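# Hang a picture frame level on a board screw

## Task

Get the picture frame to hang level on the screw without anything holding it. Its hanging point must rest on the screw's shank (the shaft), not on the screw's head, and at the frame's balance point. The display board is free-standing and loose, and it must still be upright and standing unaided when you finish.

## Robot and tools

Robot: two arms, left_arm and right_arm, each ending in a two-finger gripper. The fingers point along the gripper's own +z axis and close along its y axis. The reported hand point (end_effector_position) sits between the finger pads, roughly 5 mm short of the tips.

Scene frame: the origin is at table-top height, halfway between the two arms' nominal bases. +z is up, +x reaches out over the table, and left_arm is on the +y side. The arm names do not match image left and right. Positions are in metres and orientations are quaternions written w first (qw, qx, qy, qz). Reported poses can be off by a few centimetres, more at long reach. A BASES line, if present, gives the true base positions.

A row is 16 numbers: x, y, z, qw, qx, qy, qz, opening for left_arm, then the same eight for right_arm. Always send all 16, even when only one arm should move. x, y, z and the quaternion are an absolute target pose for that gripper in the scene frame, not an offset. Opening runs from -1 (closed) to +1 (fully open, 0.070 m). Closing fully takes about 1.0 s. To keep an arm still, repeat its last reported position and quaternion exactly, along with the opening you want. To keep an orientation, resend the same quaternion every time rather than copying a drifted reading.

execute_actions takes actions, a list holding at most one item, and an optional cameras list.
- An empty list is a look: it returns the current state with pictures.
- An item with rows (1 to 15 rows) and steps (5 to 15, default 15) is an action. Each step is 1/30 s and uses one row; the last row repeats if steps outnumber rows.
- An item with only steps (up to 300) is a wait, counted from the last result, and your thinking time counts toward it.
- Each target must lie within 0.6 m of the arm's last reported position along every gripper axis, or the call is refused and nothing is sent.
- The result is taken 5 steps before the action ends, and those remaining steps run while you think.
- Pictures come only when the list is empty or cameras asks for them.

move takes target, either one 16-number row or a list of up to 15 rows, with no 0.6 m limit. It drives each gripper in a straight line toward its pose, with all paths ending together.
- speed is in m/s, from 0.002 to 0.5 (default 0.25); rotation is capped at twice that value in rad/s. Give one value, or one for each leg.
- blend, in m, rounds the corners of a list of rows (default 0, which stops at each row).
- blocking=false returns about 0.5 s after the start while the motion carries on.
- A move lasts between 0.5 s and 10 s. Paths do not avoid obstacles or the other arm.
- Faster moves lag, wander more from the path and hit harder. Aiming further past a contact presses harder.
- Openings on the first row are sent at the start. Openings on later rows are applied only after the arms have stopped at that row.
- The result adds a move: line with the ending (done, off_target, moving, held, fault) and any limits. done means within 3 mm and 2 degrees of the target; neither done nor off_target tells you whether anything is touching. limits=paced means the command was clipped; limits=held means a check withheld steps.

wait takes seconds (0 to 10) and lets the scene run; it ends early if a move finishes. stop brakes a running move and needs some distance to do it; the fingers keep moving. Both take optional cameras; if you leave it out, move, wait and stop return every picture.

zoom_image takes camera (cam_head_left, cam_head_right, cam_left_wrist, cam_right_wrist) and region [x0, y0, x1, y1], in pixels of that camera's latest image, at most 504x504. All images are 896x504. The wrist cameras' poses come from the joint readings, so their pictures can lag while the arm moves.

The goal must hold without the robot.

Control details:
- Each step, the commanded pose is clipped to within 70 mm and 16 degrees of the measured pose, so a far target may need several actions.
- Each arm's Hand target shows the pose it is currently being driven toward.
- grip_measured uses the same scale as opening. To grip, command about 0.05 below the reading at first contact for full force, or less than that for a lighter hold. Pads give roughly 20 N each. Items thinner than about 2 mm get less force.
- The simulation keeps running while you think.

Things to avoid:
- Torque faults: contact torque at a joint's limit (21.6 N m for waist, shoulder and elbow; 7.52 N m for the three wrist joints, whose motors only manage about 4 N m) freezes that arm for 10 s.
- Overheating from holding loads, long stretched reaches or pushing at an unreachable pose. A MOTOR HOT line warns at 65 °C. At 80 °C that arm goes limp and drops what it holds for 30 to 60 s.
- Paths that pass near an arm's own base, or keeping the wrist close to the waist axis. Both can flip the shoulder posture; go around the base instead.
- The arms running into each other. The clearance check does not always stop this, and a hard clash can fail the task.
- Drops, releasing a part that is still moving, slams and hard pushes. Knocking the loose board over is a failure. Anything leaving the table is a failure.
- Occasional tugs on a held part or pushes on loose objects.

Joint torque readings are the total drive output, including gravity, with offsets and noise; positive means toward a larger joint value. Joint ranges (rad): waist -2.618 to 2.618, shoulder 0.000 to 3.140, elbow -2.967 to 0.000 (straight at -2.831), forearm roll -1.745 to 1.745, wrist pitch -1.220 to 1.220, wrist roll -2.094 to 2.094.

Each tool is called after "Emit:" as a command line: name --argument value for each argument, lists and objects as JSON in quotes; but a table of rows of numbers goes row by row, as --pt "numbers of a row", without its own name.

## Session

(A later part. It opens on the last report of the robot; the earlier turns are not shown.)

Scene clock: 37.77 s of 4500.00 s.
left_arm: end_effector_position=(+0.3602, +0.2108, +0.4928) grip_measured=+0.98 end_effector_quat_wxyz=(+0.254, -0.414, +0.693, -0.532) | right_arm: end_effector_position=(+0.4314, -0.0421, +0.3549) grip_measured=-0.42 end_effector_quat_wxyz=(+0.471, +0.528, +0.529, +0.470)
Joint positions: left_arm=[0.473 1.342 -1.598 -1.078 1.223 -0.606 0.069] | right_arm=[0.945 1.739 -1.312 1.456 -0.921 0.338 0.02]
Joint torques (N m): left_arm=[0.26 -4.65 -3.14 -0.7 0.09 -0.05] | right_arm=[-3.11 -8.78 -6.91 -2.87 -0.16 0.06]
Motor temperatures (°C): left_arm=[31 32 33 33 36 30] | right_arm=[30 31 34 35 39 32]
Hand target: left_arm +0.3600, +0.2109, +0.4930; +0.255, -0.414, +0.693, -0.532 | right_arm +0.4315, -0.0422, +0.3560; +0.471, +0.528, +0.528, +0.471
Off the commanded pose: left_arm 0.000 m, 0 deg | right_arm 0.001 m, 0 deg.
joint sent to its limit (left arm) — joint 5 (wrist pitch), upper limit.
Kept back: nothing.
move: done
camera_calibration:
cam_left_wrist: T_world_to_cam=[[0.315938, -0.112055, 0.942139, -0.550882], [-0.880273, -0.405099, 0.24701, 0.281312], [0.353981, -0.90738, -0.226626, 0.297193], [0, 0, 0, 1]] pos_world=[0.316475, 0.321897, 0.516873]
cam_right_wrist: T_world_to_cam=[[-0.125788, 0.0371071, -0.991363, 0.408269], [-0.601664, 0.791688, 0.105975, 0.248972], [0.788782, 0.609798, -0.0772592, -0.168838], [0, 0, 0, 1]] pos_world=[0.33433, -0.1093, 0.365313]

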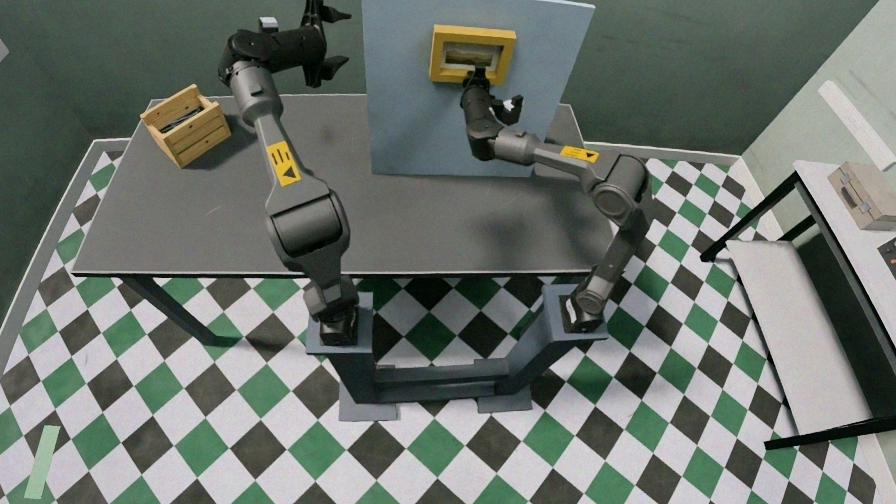

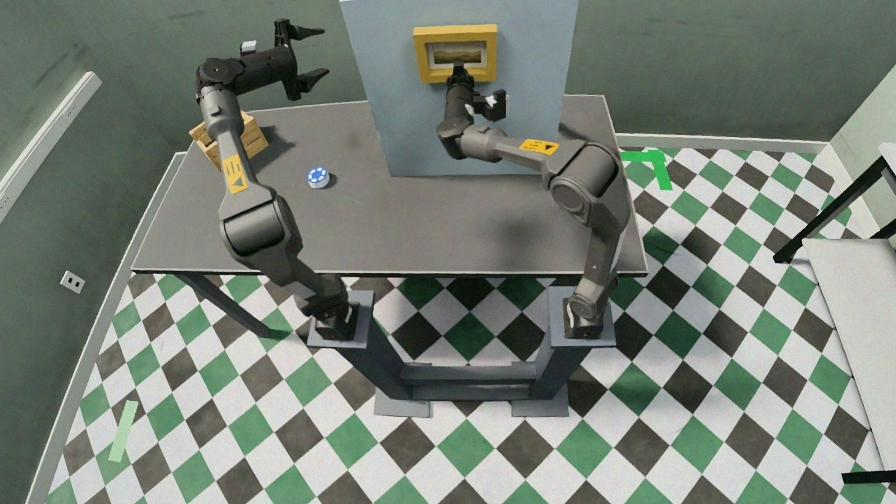

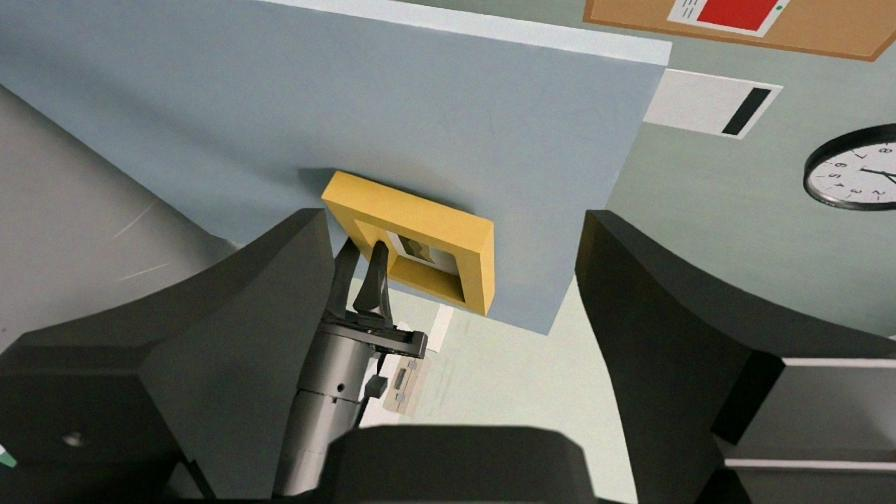

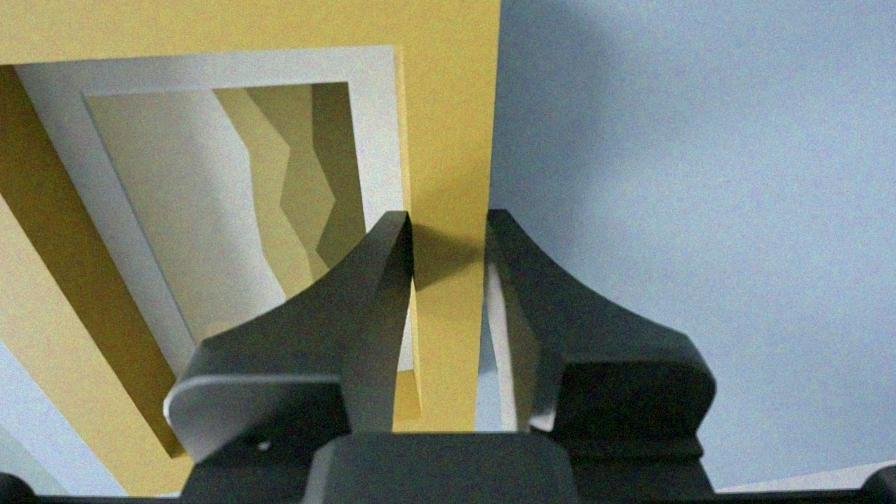

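Emit:
move --pt "0.36 0.211 0.493 0.254 -0.414 0.693 -0.532 1 0.43 -0.0422 0.355 0.5 0.5 0.5 0.5 -0.55" --pt "0.36 0.211 0.493 0.254 -0.414 0.693 -0.532 1 0.4305 -0.0422 0.339 0.5 0.5 0.5 0.5 -0.55" --speed 0.06 --cameras '["cam_head_left", "cam_left_wrist", "cam_right_wrist"]'

Emit:
zoom_image --camera "cam_left_wrist" --region '[290, 130, 510, 330]'

Scene clock: 41.10 s of 4500.00 s.
left_arm: end_effector_position=(+0.3602, +0.2108, +0.4928) grip_measured=+0.98 end_effector_quat_wxyz=(+0.254, -0.414, +0.693, -0.532) | right_arm: end_effector_position=(+0.4305, -0.0420, +0.3380) grip_measured=-0.43 end_effector_quat_wxyz=(+0.500, +0.500, +0.501, +0.500)
Joint positions: left_arm=[0.473 1.342 -1.598 -1.078 1.223 -0.606 0.069] | right_arm=[0.95 1.783 -1.194 1.226 -1.015 0.599 0.02]
Joint torques (N m): left_arm=[0.36 -4.59 -3.03 -0.73 0.08 -0.03] | right_arm=[-0.5 -8.9 -4.92 -1.32 -0.78 -0.22]
Motor temperatures (°C): left_arm=[31 32 33 33 36 30] | right_arm=[30 31 34 36 39 32]
Hand target: left_arm +0.3600, +0.2109, +0.4930; +0.255, -0.414, +0.693, -0.532 | right_arm +0.4305, -0.0422, +0.3390; +0.500, +0.500, +0.500, +0.500
Off the commanded pose: left_arm 0.000 m, 0 deg | right_arm 0.001 m, 0 deg.
joint sent to its limit (left arm) — joint 5 (wrist pitch), upper limit.
Kept back: nothing.
move: done
camera_calibration:
cam_left_wrist: T_world_to_cam=[[0.315938, -0.112055, 0.942139, -0.550882], [-0.880273, -0.405099, 0.24701, 0.281312], [0.353981, -0.90738, -0.226626, 0.297193], [0, 0, 0, 1]] pos_world=[0.316475, 0.321897, 0.516873]
cam_right_wrist: T_world_to_cam=[[-0.0113202, 0.0379664, -0.999215, 0.344855], [-0.610548, 0.791116, 0.0369764, 0.277265], [0.791899, 0.610487, 0.0142247, -0.201688], [0, 0, 0, 1]] pos_world=[0.332904, -0.109314, 0.3372]
Images, in order (width x height): cam_head_left 896x504, cam_left_wrist 896x504, cam_right_wrist 896x504.

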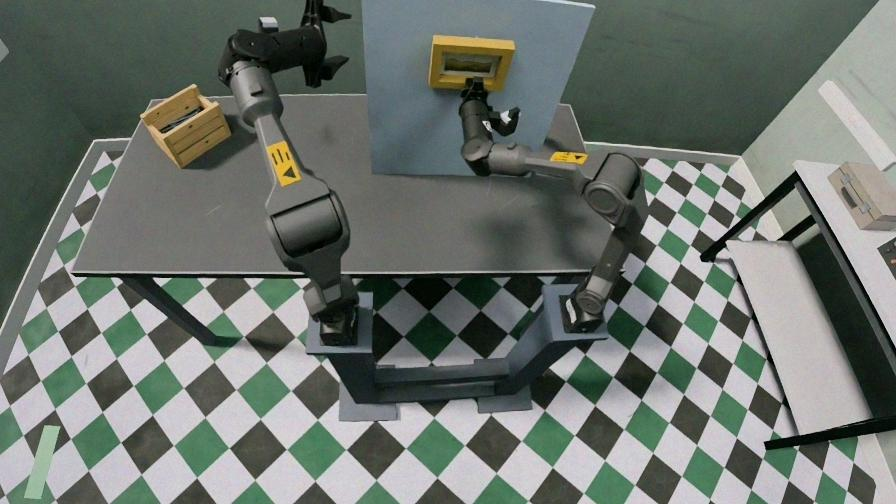

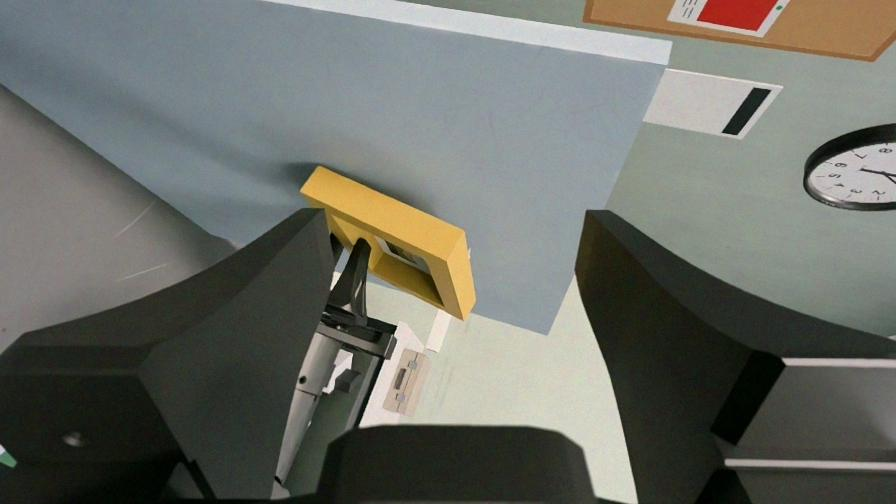

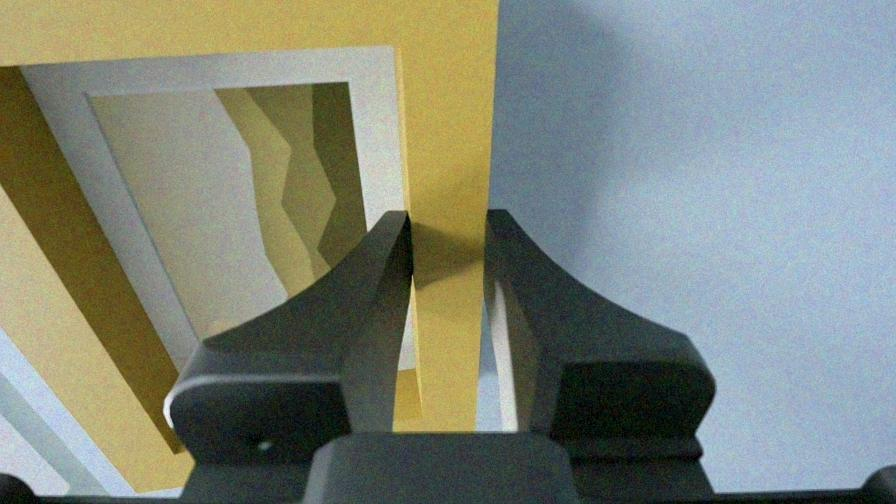

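Scaled by 2.291 from the camera's 896x504 image, which has a finer 1280x720 frame.

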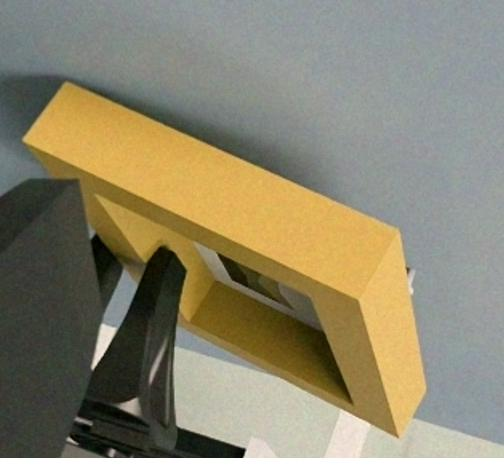

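Emit:
move --pt "0.36 0.211 0.493 0.254 -0.414 0.693 -0.532 1 0.375 -0.045 0.345 0.5 0.5 0.5 0.5 -0.6" --pt "0.36 0.211 0.493 0.254 -0.414 0.693 -0.532 1 0.33 -0.08 0.36 0.2706 0.2706 0.6533 0.6533 -0.6" --speed '[0.15, 0.35]' --blend 0.02

Emit:
zoom_image --camera "cam_left_wrist" --region '[300, 100, 600, 350]'

Emit:
zoom_image --camera "cam_head_left" --region '[400, 0, 550, 120]'

Scene clock: 45.23 s of 4500.00 s.
left_arm: end_effector_position=(+0.3602, +0.2108, +0.4928) grip_measured=+0.98 end_effector_quat_wxyz=(+0.254, -0.414, +0.693, -0.532) | right_arm: end_effector_position=(+0.3298, -0.0797, +0.3599) grip_measured=-0.43 end_effector_quat_wxyz=(+0.287, +0.275, +0.643, +0.654)
Joint positions: left_arm=[0.473 1.342 -1.598 -1.078 1.223 -0.606 0.069] | right_arm=[0.46 1.22 -0.659 -0.605 -0.582 2.092 0.02]
Joint torques (N m): left_arm=[0.27 -4.56 -2.88 -0.85 0.05 -0.01] | right_arm=[0.39 -3.4 -5.48 0.43 -0.93 -0.09]
Motor temperatures (°C): left_arm=[31 32 33 33 36 30] | right_arm=[30 31 34 36 39 32]
Hand target: left_arm +0.3600, +0.2109, +0.4930; +0.255, -0.414, +0.693, -0.532 | right_arm +0.3299, -0.0797, +0.3598; +0.287, +0.275, +0.644, +0.654
Off the commanded pose: left_arm 0.000 m, 0 deg | right_arm 0.000 m, 2 deg.
joint sent to its limit (left arm) — joint 5 (wrist pitch), upper limit.
joint sent to its limit (right arm) — joint 6 (wrist roll), upper limit.
Kept back: nothing.
move: done
camera_calibration:
cam_left_wrist: T_world_to_cam=[[0.315938, -0.112055, 0.942139, -0.550882], [-0.880273, -0.405099, 0.24701, 0.281312], [0.353981, -0.90738, -0.226626, 0.297193], [0, 0, 0, 1]] pos_world=[0.316475, 0.321897, 0.516873]
cam_right_wrist: T_world_to_cam=[[-0.0111858, 0.0286052, -0.999528, 0.366386], [-0.987095, 0.159372, 0.0156076, 0.326356], [0.159743, 0.986804, 0.0264533, 0.134837], [0, 0, 0, 1]] pos_world=[0.304703, -0.195551, 0.357552]

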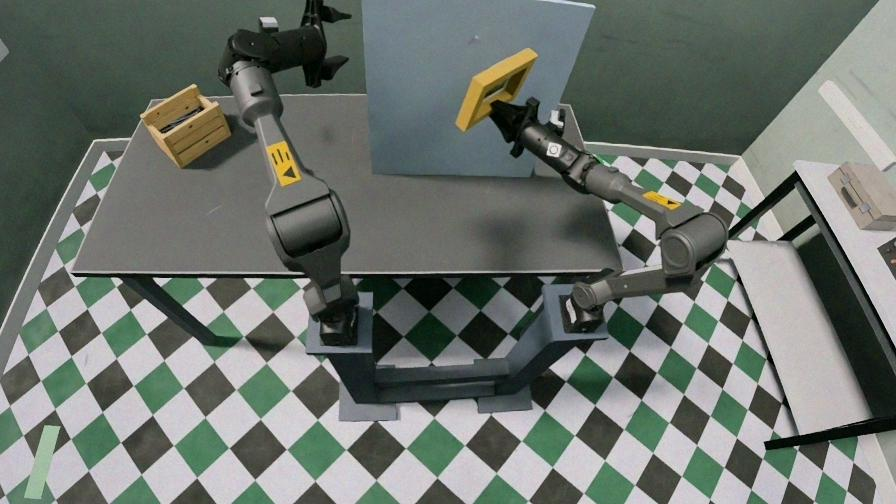

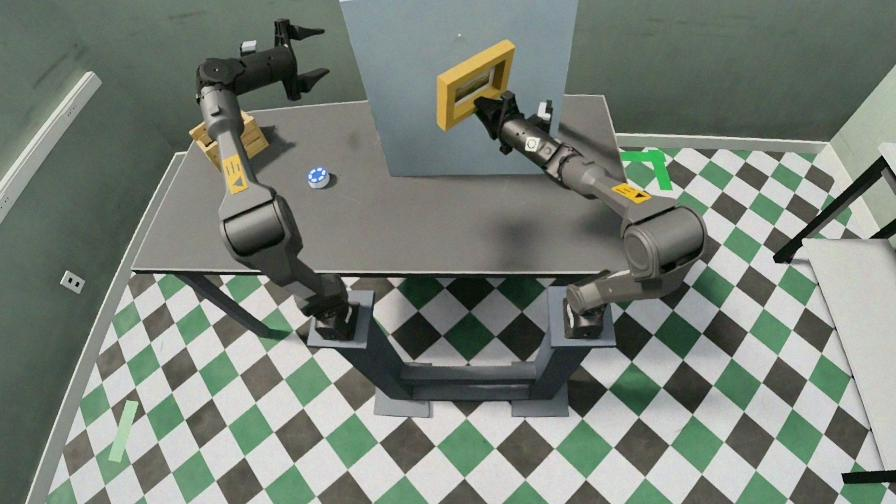

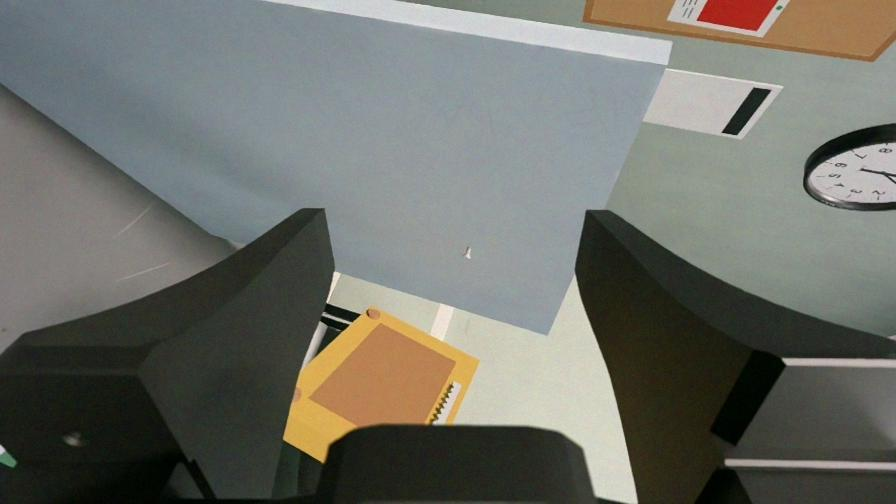

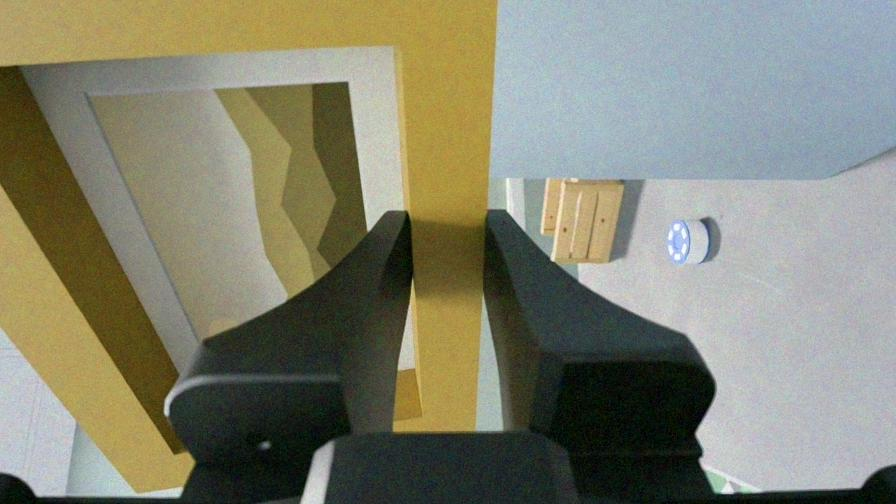

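Scaled by 1.680 from the camera's 896x504 image, which has a finer 1280x720 frame.

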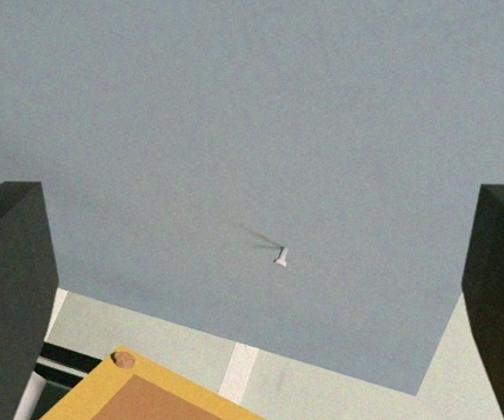

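Scaled by 3.360 from the camera's 896x504 image, which has a finer 1280x720 frame.

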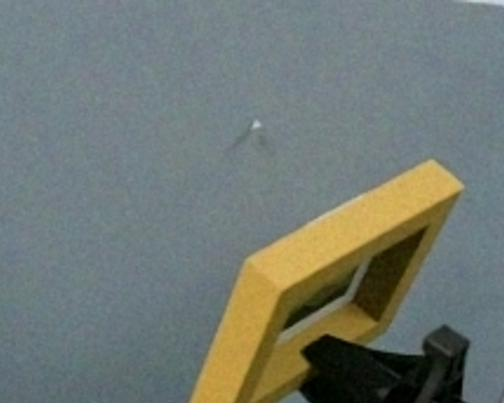

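Emit:
zoom_image --camera "cam_left_wrist" --region '[270, 290, 500, 430]'

Emit:
zoom_image --camera "cam_left_wrist" --region '[415, 350, 485, 430]'

Emit:
zoom_image --camera "cam_left_wrist" --region '[440, 230, 500, 280]'

Emit:
zoom_image --camera "cam_head_right" --region '[430, 10, 520, 80]'

Scaled by 2.191 from the camera's 896x504 image, which has a finer 1280x720 frame.

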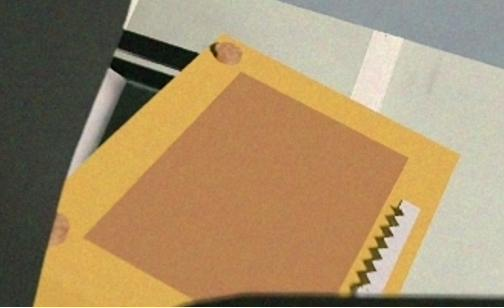

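Scaled by 6.300 from the camera's 896x504 image, which has a finer 1280x720 frame.

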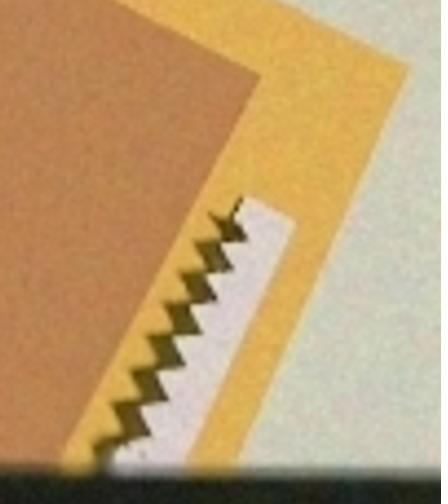

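Scaled by 8.400 from the camera's 896x504 image, which has a finer 1280x720 frame.

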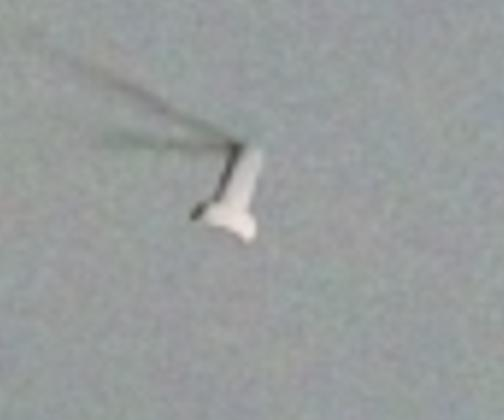

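Scaled by 5.600 from the camera's 896x504 image, which has a finer 1280x720 frame.

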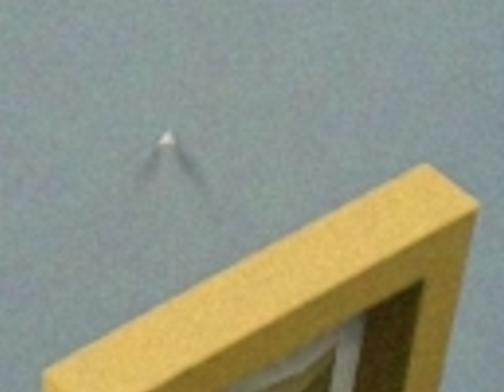

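Emit:
move --pt "0.36 0.211 0.493 0.254 -0.414 0.693 -0.532 1 0.375 -0.0435 0.36 0.4708 0.5275 0.5275 0.4708 -0.6" --pt "0.36 0.211 0.493 0.254 -0.414 0.693 -0.532 1 0.415 -0.0422 0.357 0.4708 0.5275 0.5275 0.4708 -0.6" --pt "0.36 0.211 0.493 0.254 -0.414 0.693 -0.532 1 0.431 -0.0422 0.3555 0.4708 0.5275 0.5275 0.4708 -0.6" --speed '[0.35, 0.15, 0.05]' --blend '[0.015, 0.005, 0]' --cameras '["cam_head_left", "cam_left_wrist", "cam_right_wrist"]'

Emit:
zoom_image --camera "cam_left_wrist" --region '[290, 130, 510, 330]'

Emit:
zoom_image --camera "cam_head_left" --region '[400, 0, 550, 120]'

Scene clock: 52.13 s of 4500.00 s.
left_arm: end_effector_position=(+0.3602, +0.2108, +0.4928) grip_measured=+0.98 end_effector_quat_wxyz=(+0.254, -0.414, +0.693, -0.532) | right_arm: end_effector_position=(+0.4313, -0.0427, +0.3556) grip_measured=-0.42 end_effector_quat_wxyz=(+0.471, +0.528, +0.527, +0.471)
Joint positions: left_arm=[0.473 1.342 -1.598 -1.078 1.223 -0.606 0.069] | right_arm=[0.945 1.738 -1.311 1.453 -0.923 0.342 0.02]
Joint torques (N m): left_arm=[0.18 -4.41 -2.84 -0.83 0.07 0.02] | right_arm=[-0.01 -8.04 -4.32 -1.65 -0.1 0.17]
Motor temperatures (°C): left_arm=[31 32 33 33 36 30] | right_arm=[30 31 34 35 39 32]
Hand target: left_arm +0.3600, +0.2109, +0.4930; +0.255, -0.414, +0.693, -0.532 | right_arm +0.4310, -0.0422, +0.3555; +0.471, +0.528, +0.528, +0.471
Off the commanded pose: left_arm 0.000 m, 0 deg | right_arm 0.001 m, 0 deg.
joint sent to its limit (left arm) — joint 5 (wrist pitch), upper limit.
Kept back: nothing.
move: done; limits=paced
camera_calibration:
cam_left_wrist: T_world_to_cam=[[0.315938, -0.112055, 0.942139, -0.550882], [-0.880273, -0.405099, 0.24701, 0.281312], [0.353981, -0.90738, -0.226626, 0.297193], [0, 0, 0, 1]] pos_world=[0.316475, 0.321897, 0.516873]
cam_right_wrist: T_world_to_cam=[[-0.122509, 0.0389753, -0.991702, 0.407833], [-0.60068, 0.792518, 0.105352, 0.249154], [0.790048, 0.608602, -0.0736789, -0.170218], [0, 0, 0, 1]] pos_world=[0.334105, -0.109759, 0.365658]
Images, in order (width x height): cam_head_left 896x504, cam_left_wrist 896x504, cam_right_wrist 896x504.

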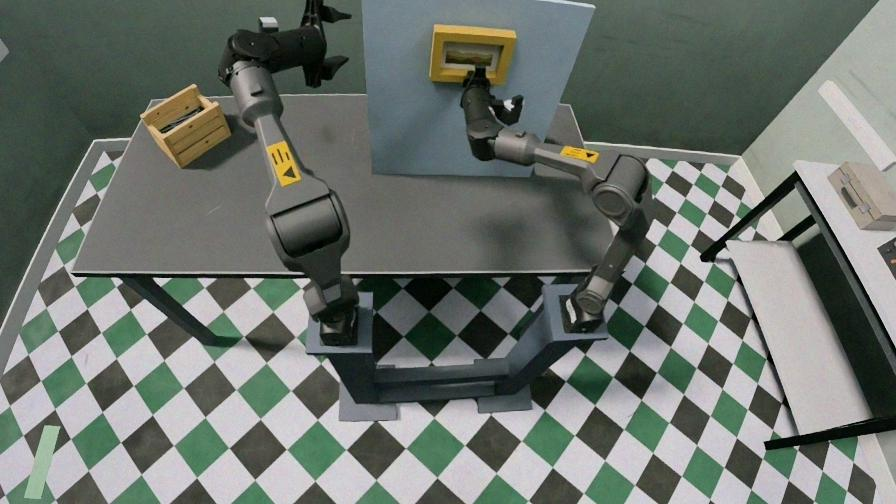

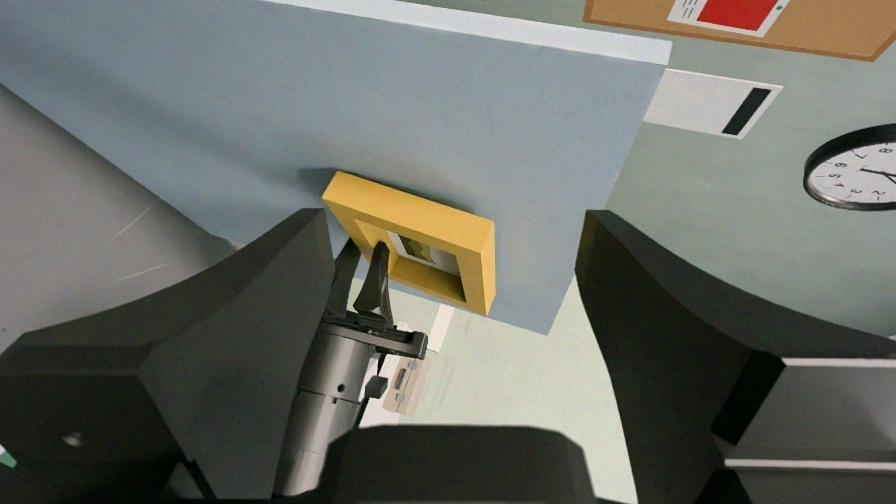

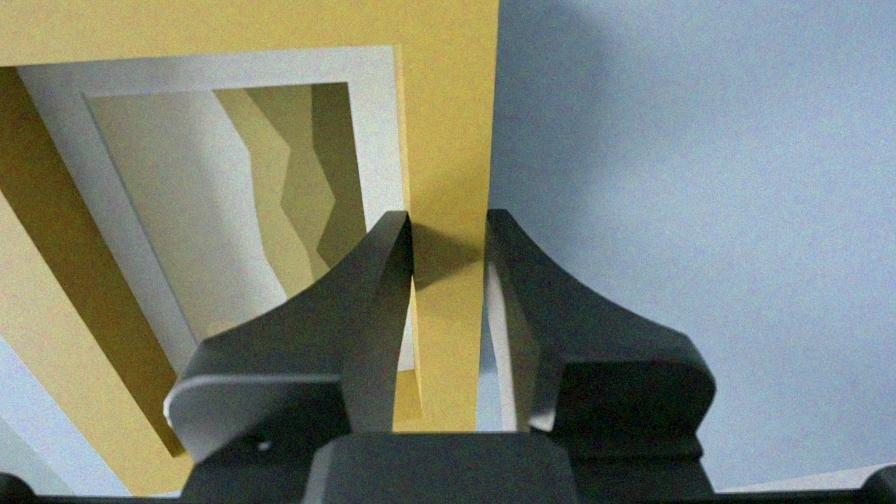

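Scaled by 2.291 from the camera's 896x504 image, which has a finer 1280x720 frame.

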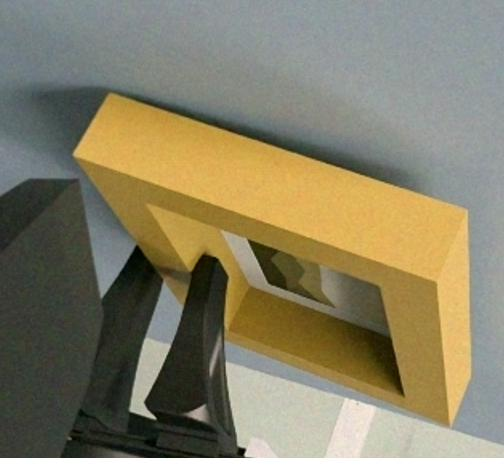

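Scaled by 3.360 from the camera's 896x504 image, which has a finer 1280x720 frame.

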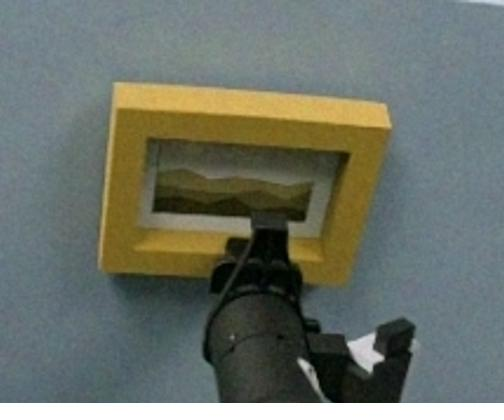

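Emit:
move --pt "0.36 0.211 0.493 0.254 -0.414 0.693 -0.532 1 0.432 -0.0422 0.355 0.4656 0.5322 0.5322 0.4656 -0.6" --pt "0.36 0.211 0.493 0.254 -0.414 0.693 -0.532 1 0.432 -0.0422 0.342 0.4656 0.5322 0.5322 0.4656 -0.6" --speed 0.05 --cameras '["cam_head_left", "cam_left_wrist", "cam_right_wrist"]'

Emit:
zoom_image --camera "cam_left_wrist" --region '[290, 130, 510, 330]'

Emit:
zoom_image --camera "cam_head_left" --region '[400, 0, 550, 120]'

Scene clock: 53.23 s of 4500.00 s.
left_arm: end_effector_position=(+0.3602, +0.2108, +0.4928) grip_measured=+0.98 end_effector_quat_wxyz=(+0.254, -0.414, +0.693, -0.532) | right_arm: end_effector_position=(+0.4317, -0.0417, +0.3428) grip_measured=-0.42 end_effector_quat_wxyz=(+0.465, +0.531, +0.532, +0.467)
Joint positions: left_arm=[0.473 1.342 -1.598 -1.078 1.223 -0.606 0.069] | right_arm=[0.943 1.749 -1.289 1.447 -0.916 0.371 0.02]
Joint torques (N m): left_arm=[0.12 -4.22 -2.81 -0.82 0.07 0.01] | right_arm=[-4.07 -4.27 -3.87 -0.53 -0.41 -0.28]
Motor temperatures (°C): left_arm=[31 32 33 33 36 30] | right_arm=[30 31 34 35 39 32]
Hand target: left_arm +0.3600, +0.2109, +0.4930; +0.255, -0.414, +0.693, -0.532 | right_arm +0.4320, -0.0422, +0.3420; +0.466, +0.532, +0.532, +0.466
Off the commanded pose: left_arm 0.000 m, 0 deg | right_arm 0.001 m, 0 deg.
joint sent to its limit (left arm) — joint 5 (wrist pitch), upper limit.
Kept back: nothing.
move: done
camera_calibration:
cam_left_wrist: T_world_to_cam=[[0.315938, -0.112055, 0.942139, -0.550882], [-0.880273, -0.405099, 0.24701, 0.281312], [0.353981, -0.90738, -0.226626, 0.297193], [0, 0, 0, 1]] pos_world=[0.316475, 0.321897, 0.516873]
cam_right_wrist: T_world_to_cam=[[-0.140742, 0.0395449, -0.989256, 0.402153], [-0.601637, 0.790128, 0.11718, 0.246215], [0.786273, 0.611665, -0.0874125, -0.165578], [0, 0, 0, 1]] pos_world=[0.334921, -0.109166, 0.354507]
Images, in order (width x height): cam_head_left 896x504, cam_left_wrist 896x504, cam_right_wrist 896x504.

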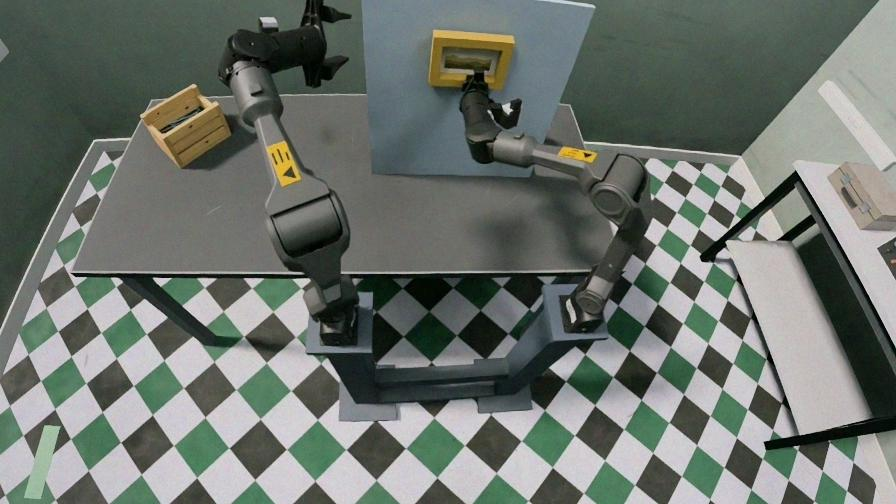

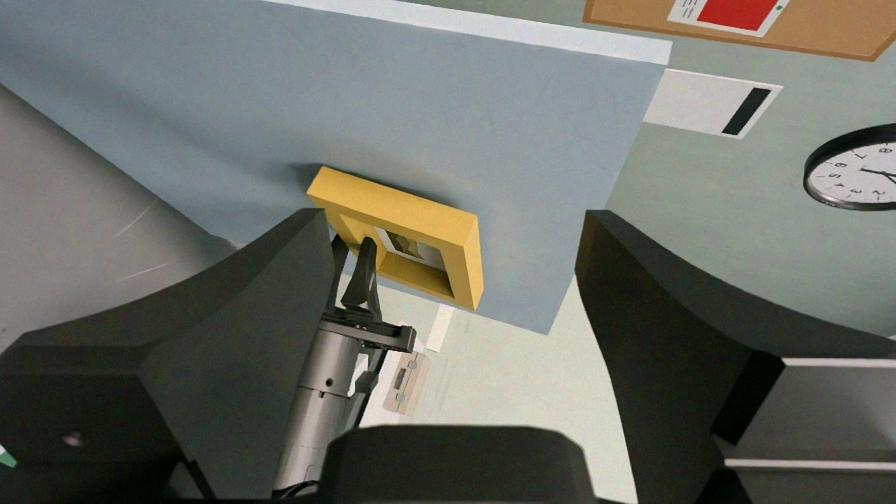

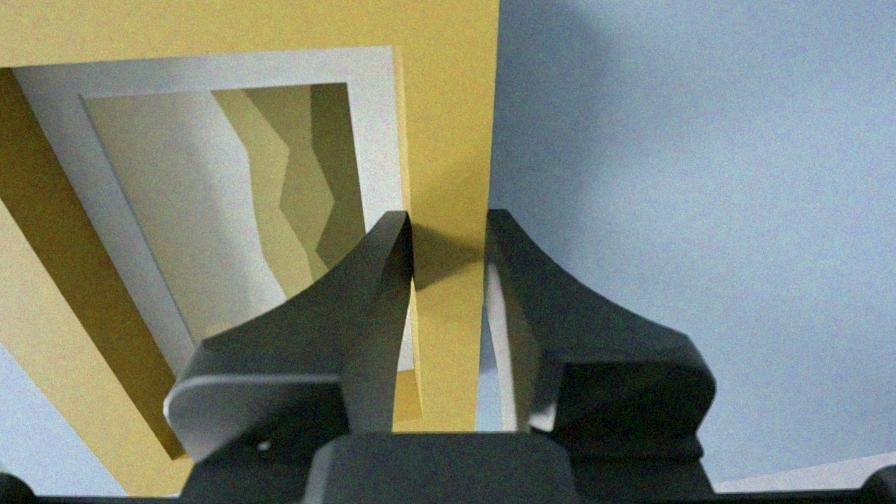

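Scaled by 2.291 from the camera's 896x504 image, which has a finer 1280x720 frame.

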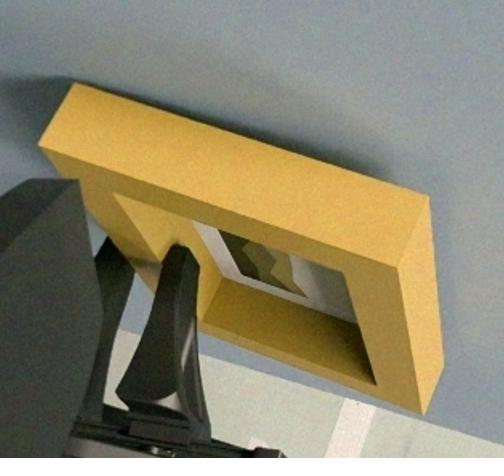

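Scaled by 3.360 from the camera's 896x504 image, which has a finer 1280x720 frame.

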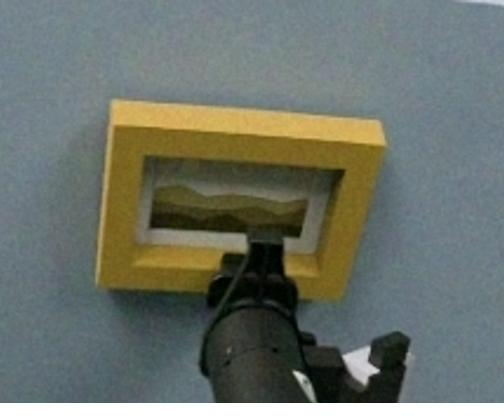

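Emit:
move --pt "0.36 0.211 0.493 0.254 -0.414 0.693 -0.532 1 0.4305 -0.0422 0.3418 0.4656 0.5322 0.5322 0.4656 -0.6" --pt "0.36 0.211 0.493 0.254 -0.414 0.693 -0.532 1 0.4305 -0.0422 0.3418 0.4656 0.5322 0.5322 0.4656 -0.1" --speed 0.05 --cameras '["cam_head_left", "cam_head_right", "cam_left_wrist", "cam_right_wrist"]'

Emit:
zoom_image --camera "cam_left_wrist" --region '[290, 130, 510, 330]'

Emit:
zoom_image --camera "cam_head_left" --region '[400, 0, 550, 120]'

Emit:
zoom_image --camera "cam_head_right" --region '[390, 10, 520, 105]'

Scene clock: 55.07 s of 4500.00 s.
left_arm: end_effector_position=(+0.3602, +0.2108, +0.4928) grip_measured=+0.98 end_effector_quat_wxyz=(+0.254, -0.414, +0.693, -0.532) | right_arm: end_effector_position=(+0.4307, -0.0427, +0.3408) grip_measured=-0.10 end_effector_quat_wxyz=(+0.466, +0.533, +0.533, +0.464)
Joint positions: left_arm=[0.473 1.342 -1.598 -1.078 1.223 -0.606 0.069] | right_arm=[0.945 1.748 -1.283 1.45 -0.92 0.371 0.032]
Joint torques (N m): left_arm=[0.14 -4.19 -2.69 -0.83 0.07 0.05] | right_arm=[0.71 -7.93 -4.6 -1.07 -0.21 0.09]
Motor temperatures (°C): left_arm=[31 32 33 33 36 30] | right_arm=[30 31 34 35 39 32]
Hand target: left_arm +0.3600, +0.2109, +0.4930; +0.255, -0.414, +0.693, -0.532 | right_arm +0.4305, -0.0422, +0.3418; +0.466, +0.532, +0.532, +0.466
Off the commanded pose: left_arm 0.000 m, 0 deg | right_arm 0.001 m, 0 deg.
joint sent to its limit (left arm) — joint 5 (wrist pitch), upper limit.
Kept back: nothing.
move: done
camera_calibration:
cam_left_wrist: T_world_to_cam=[[0.315938, -0.112055, 0.942139, -0.550882], [-0.880273, -0.405099, 0.24701, 0.281312], [0.353981, -0.90738, -0.226626, 0.297193], [0, 0, 0, 1]] pos_world=[0.316475, 0.321897, 0.516873]
cam_right_wrist: T_world_to_cam=[[-0.144381, 0.0372556, -0.988821, 0.40142], [-0.598586, 0.79243, 0.117258, 0.245363], [0.787939, 0.608824, -0.0921109, -0.163665], [0, 0, 0, 1]] pos_world=[0.333787, -0.109745, 0.353086]

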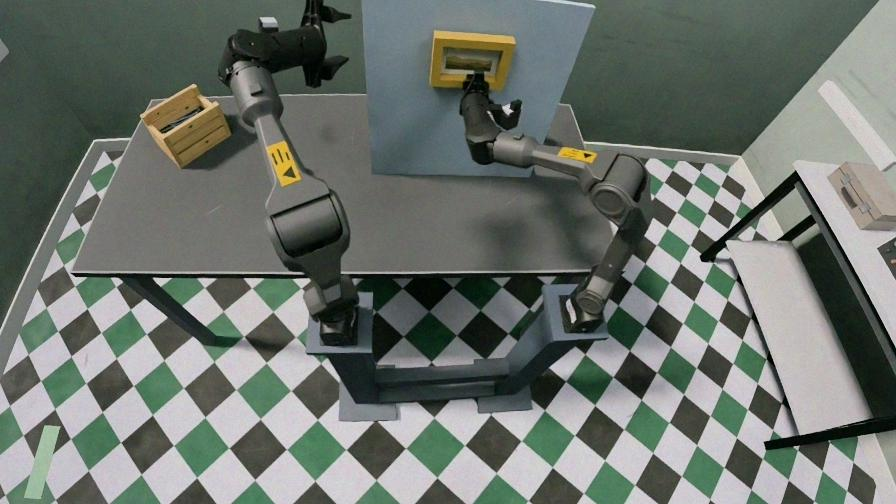

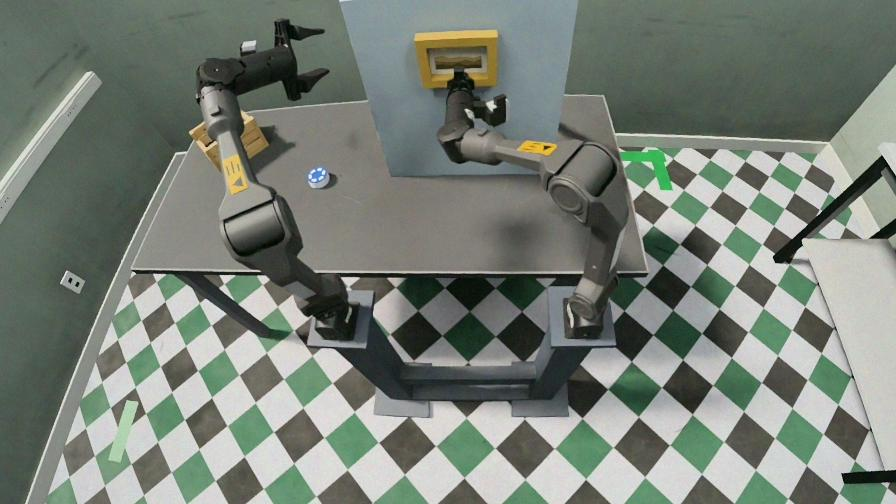

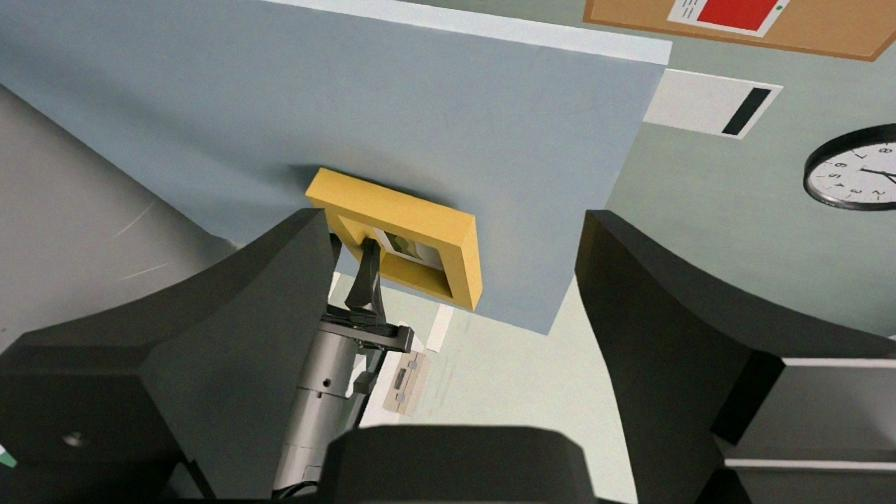

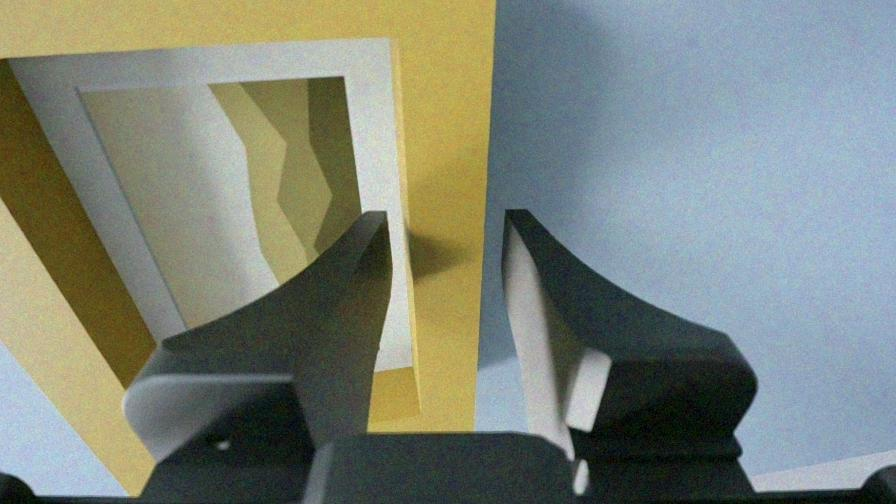

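Scaled by 2.291 from the camera's 896x504 image, which has a finer 1280x720 frame.

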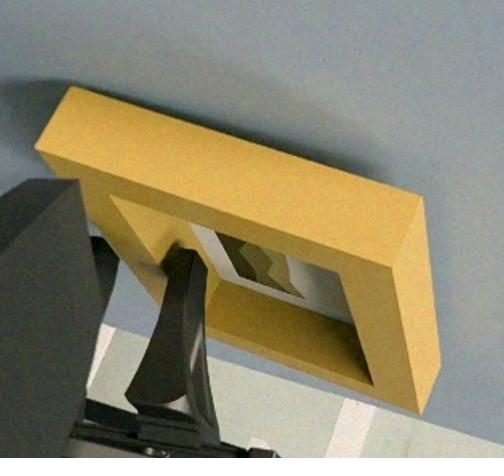

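Scaled by 3.360 from the camera's 896x504 image, which has a finer 1280x720 frame.

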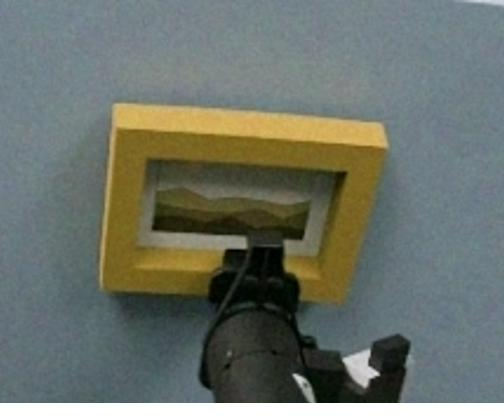

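Scaled by 3.877 from the camera's 896x504 image, which has a finer 1280x720 frame.

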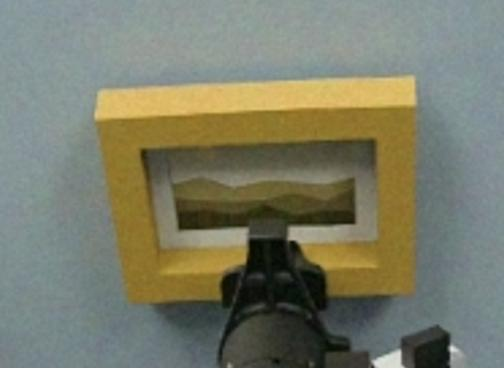

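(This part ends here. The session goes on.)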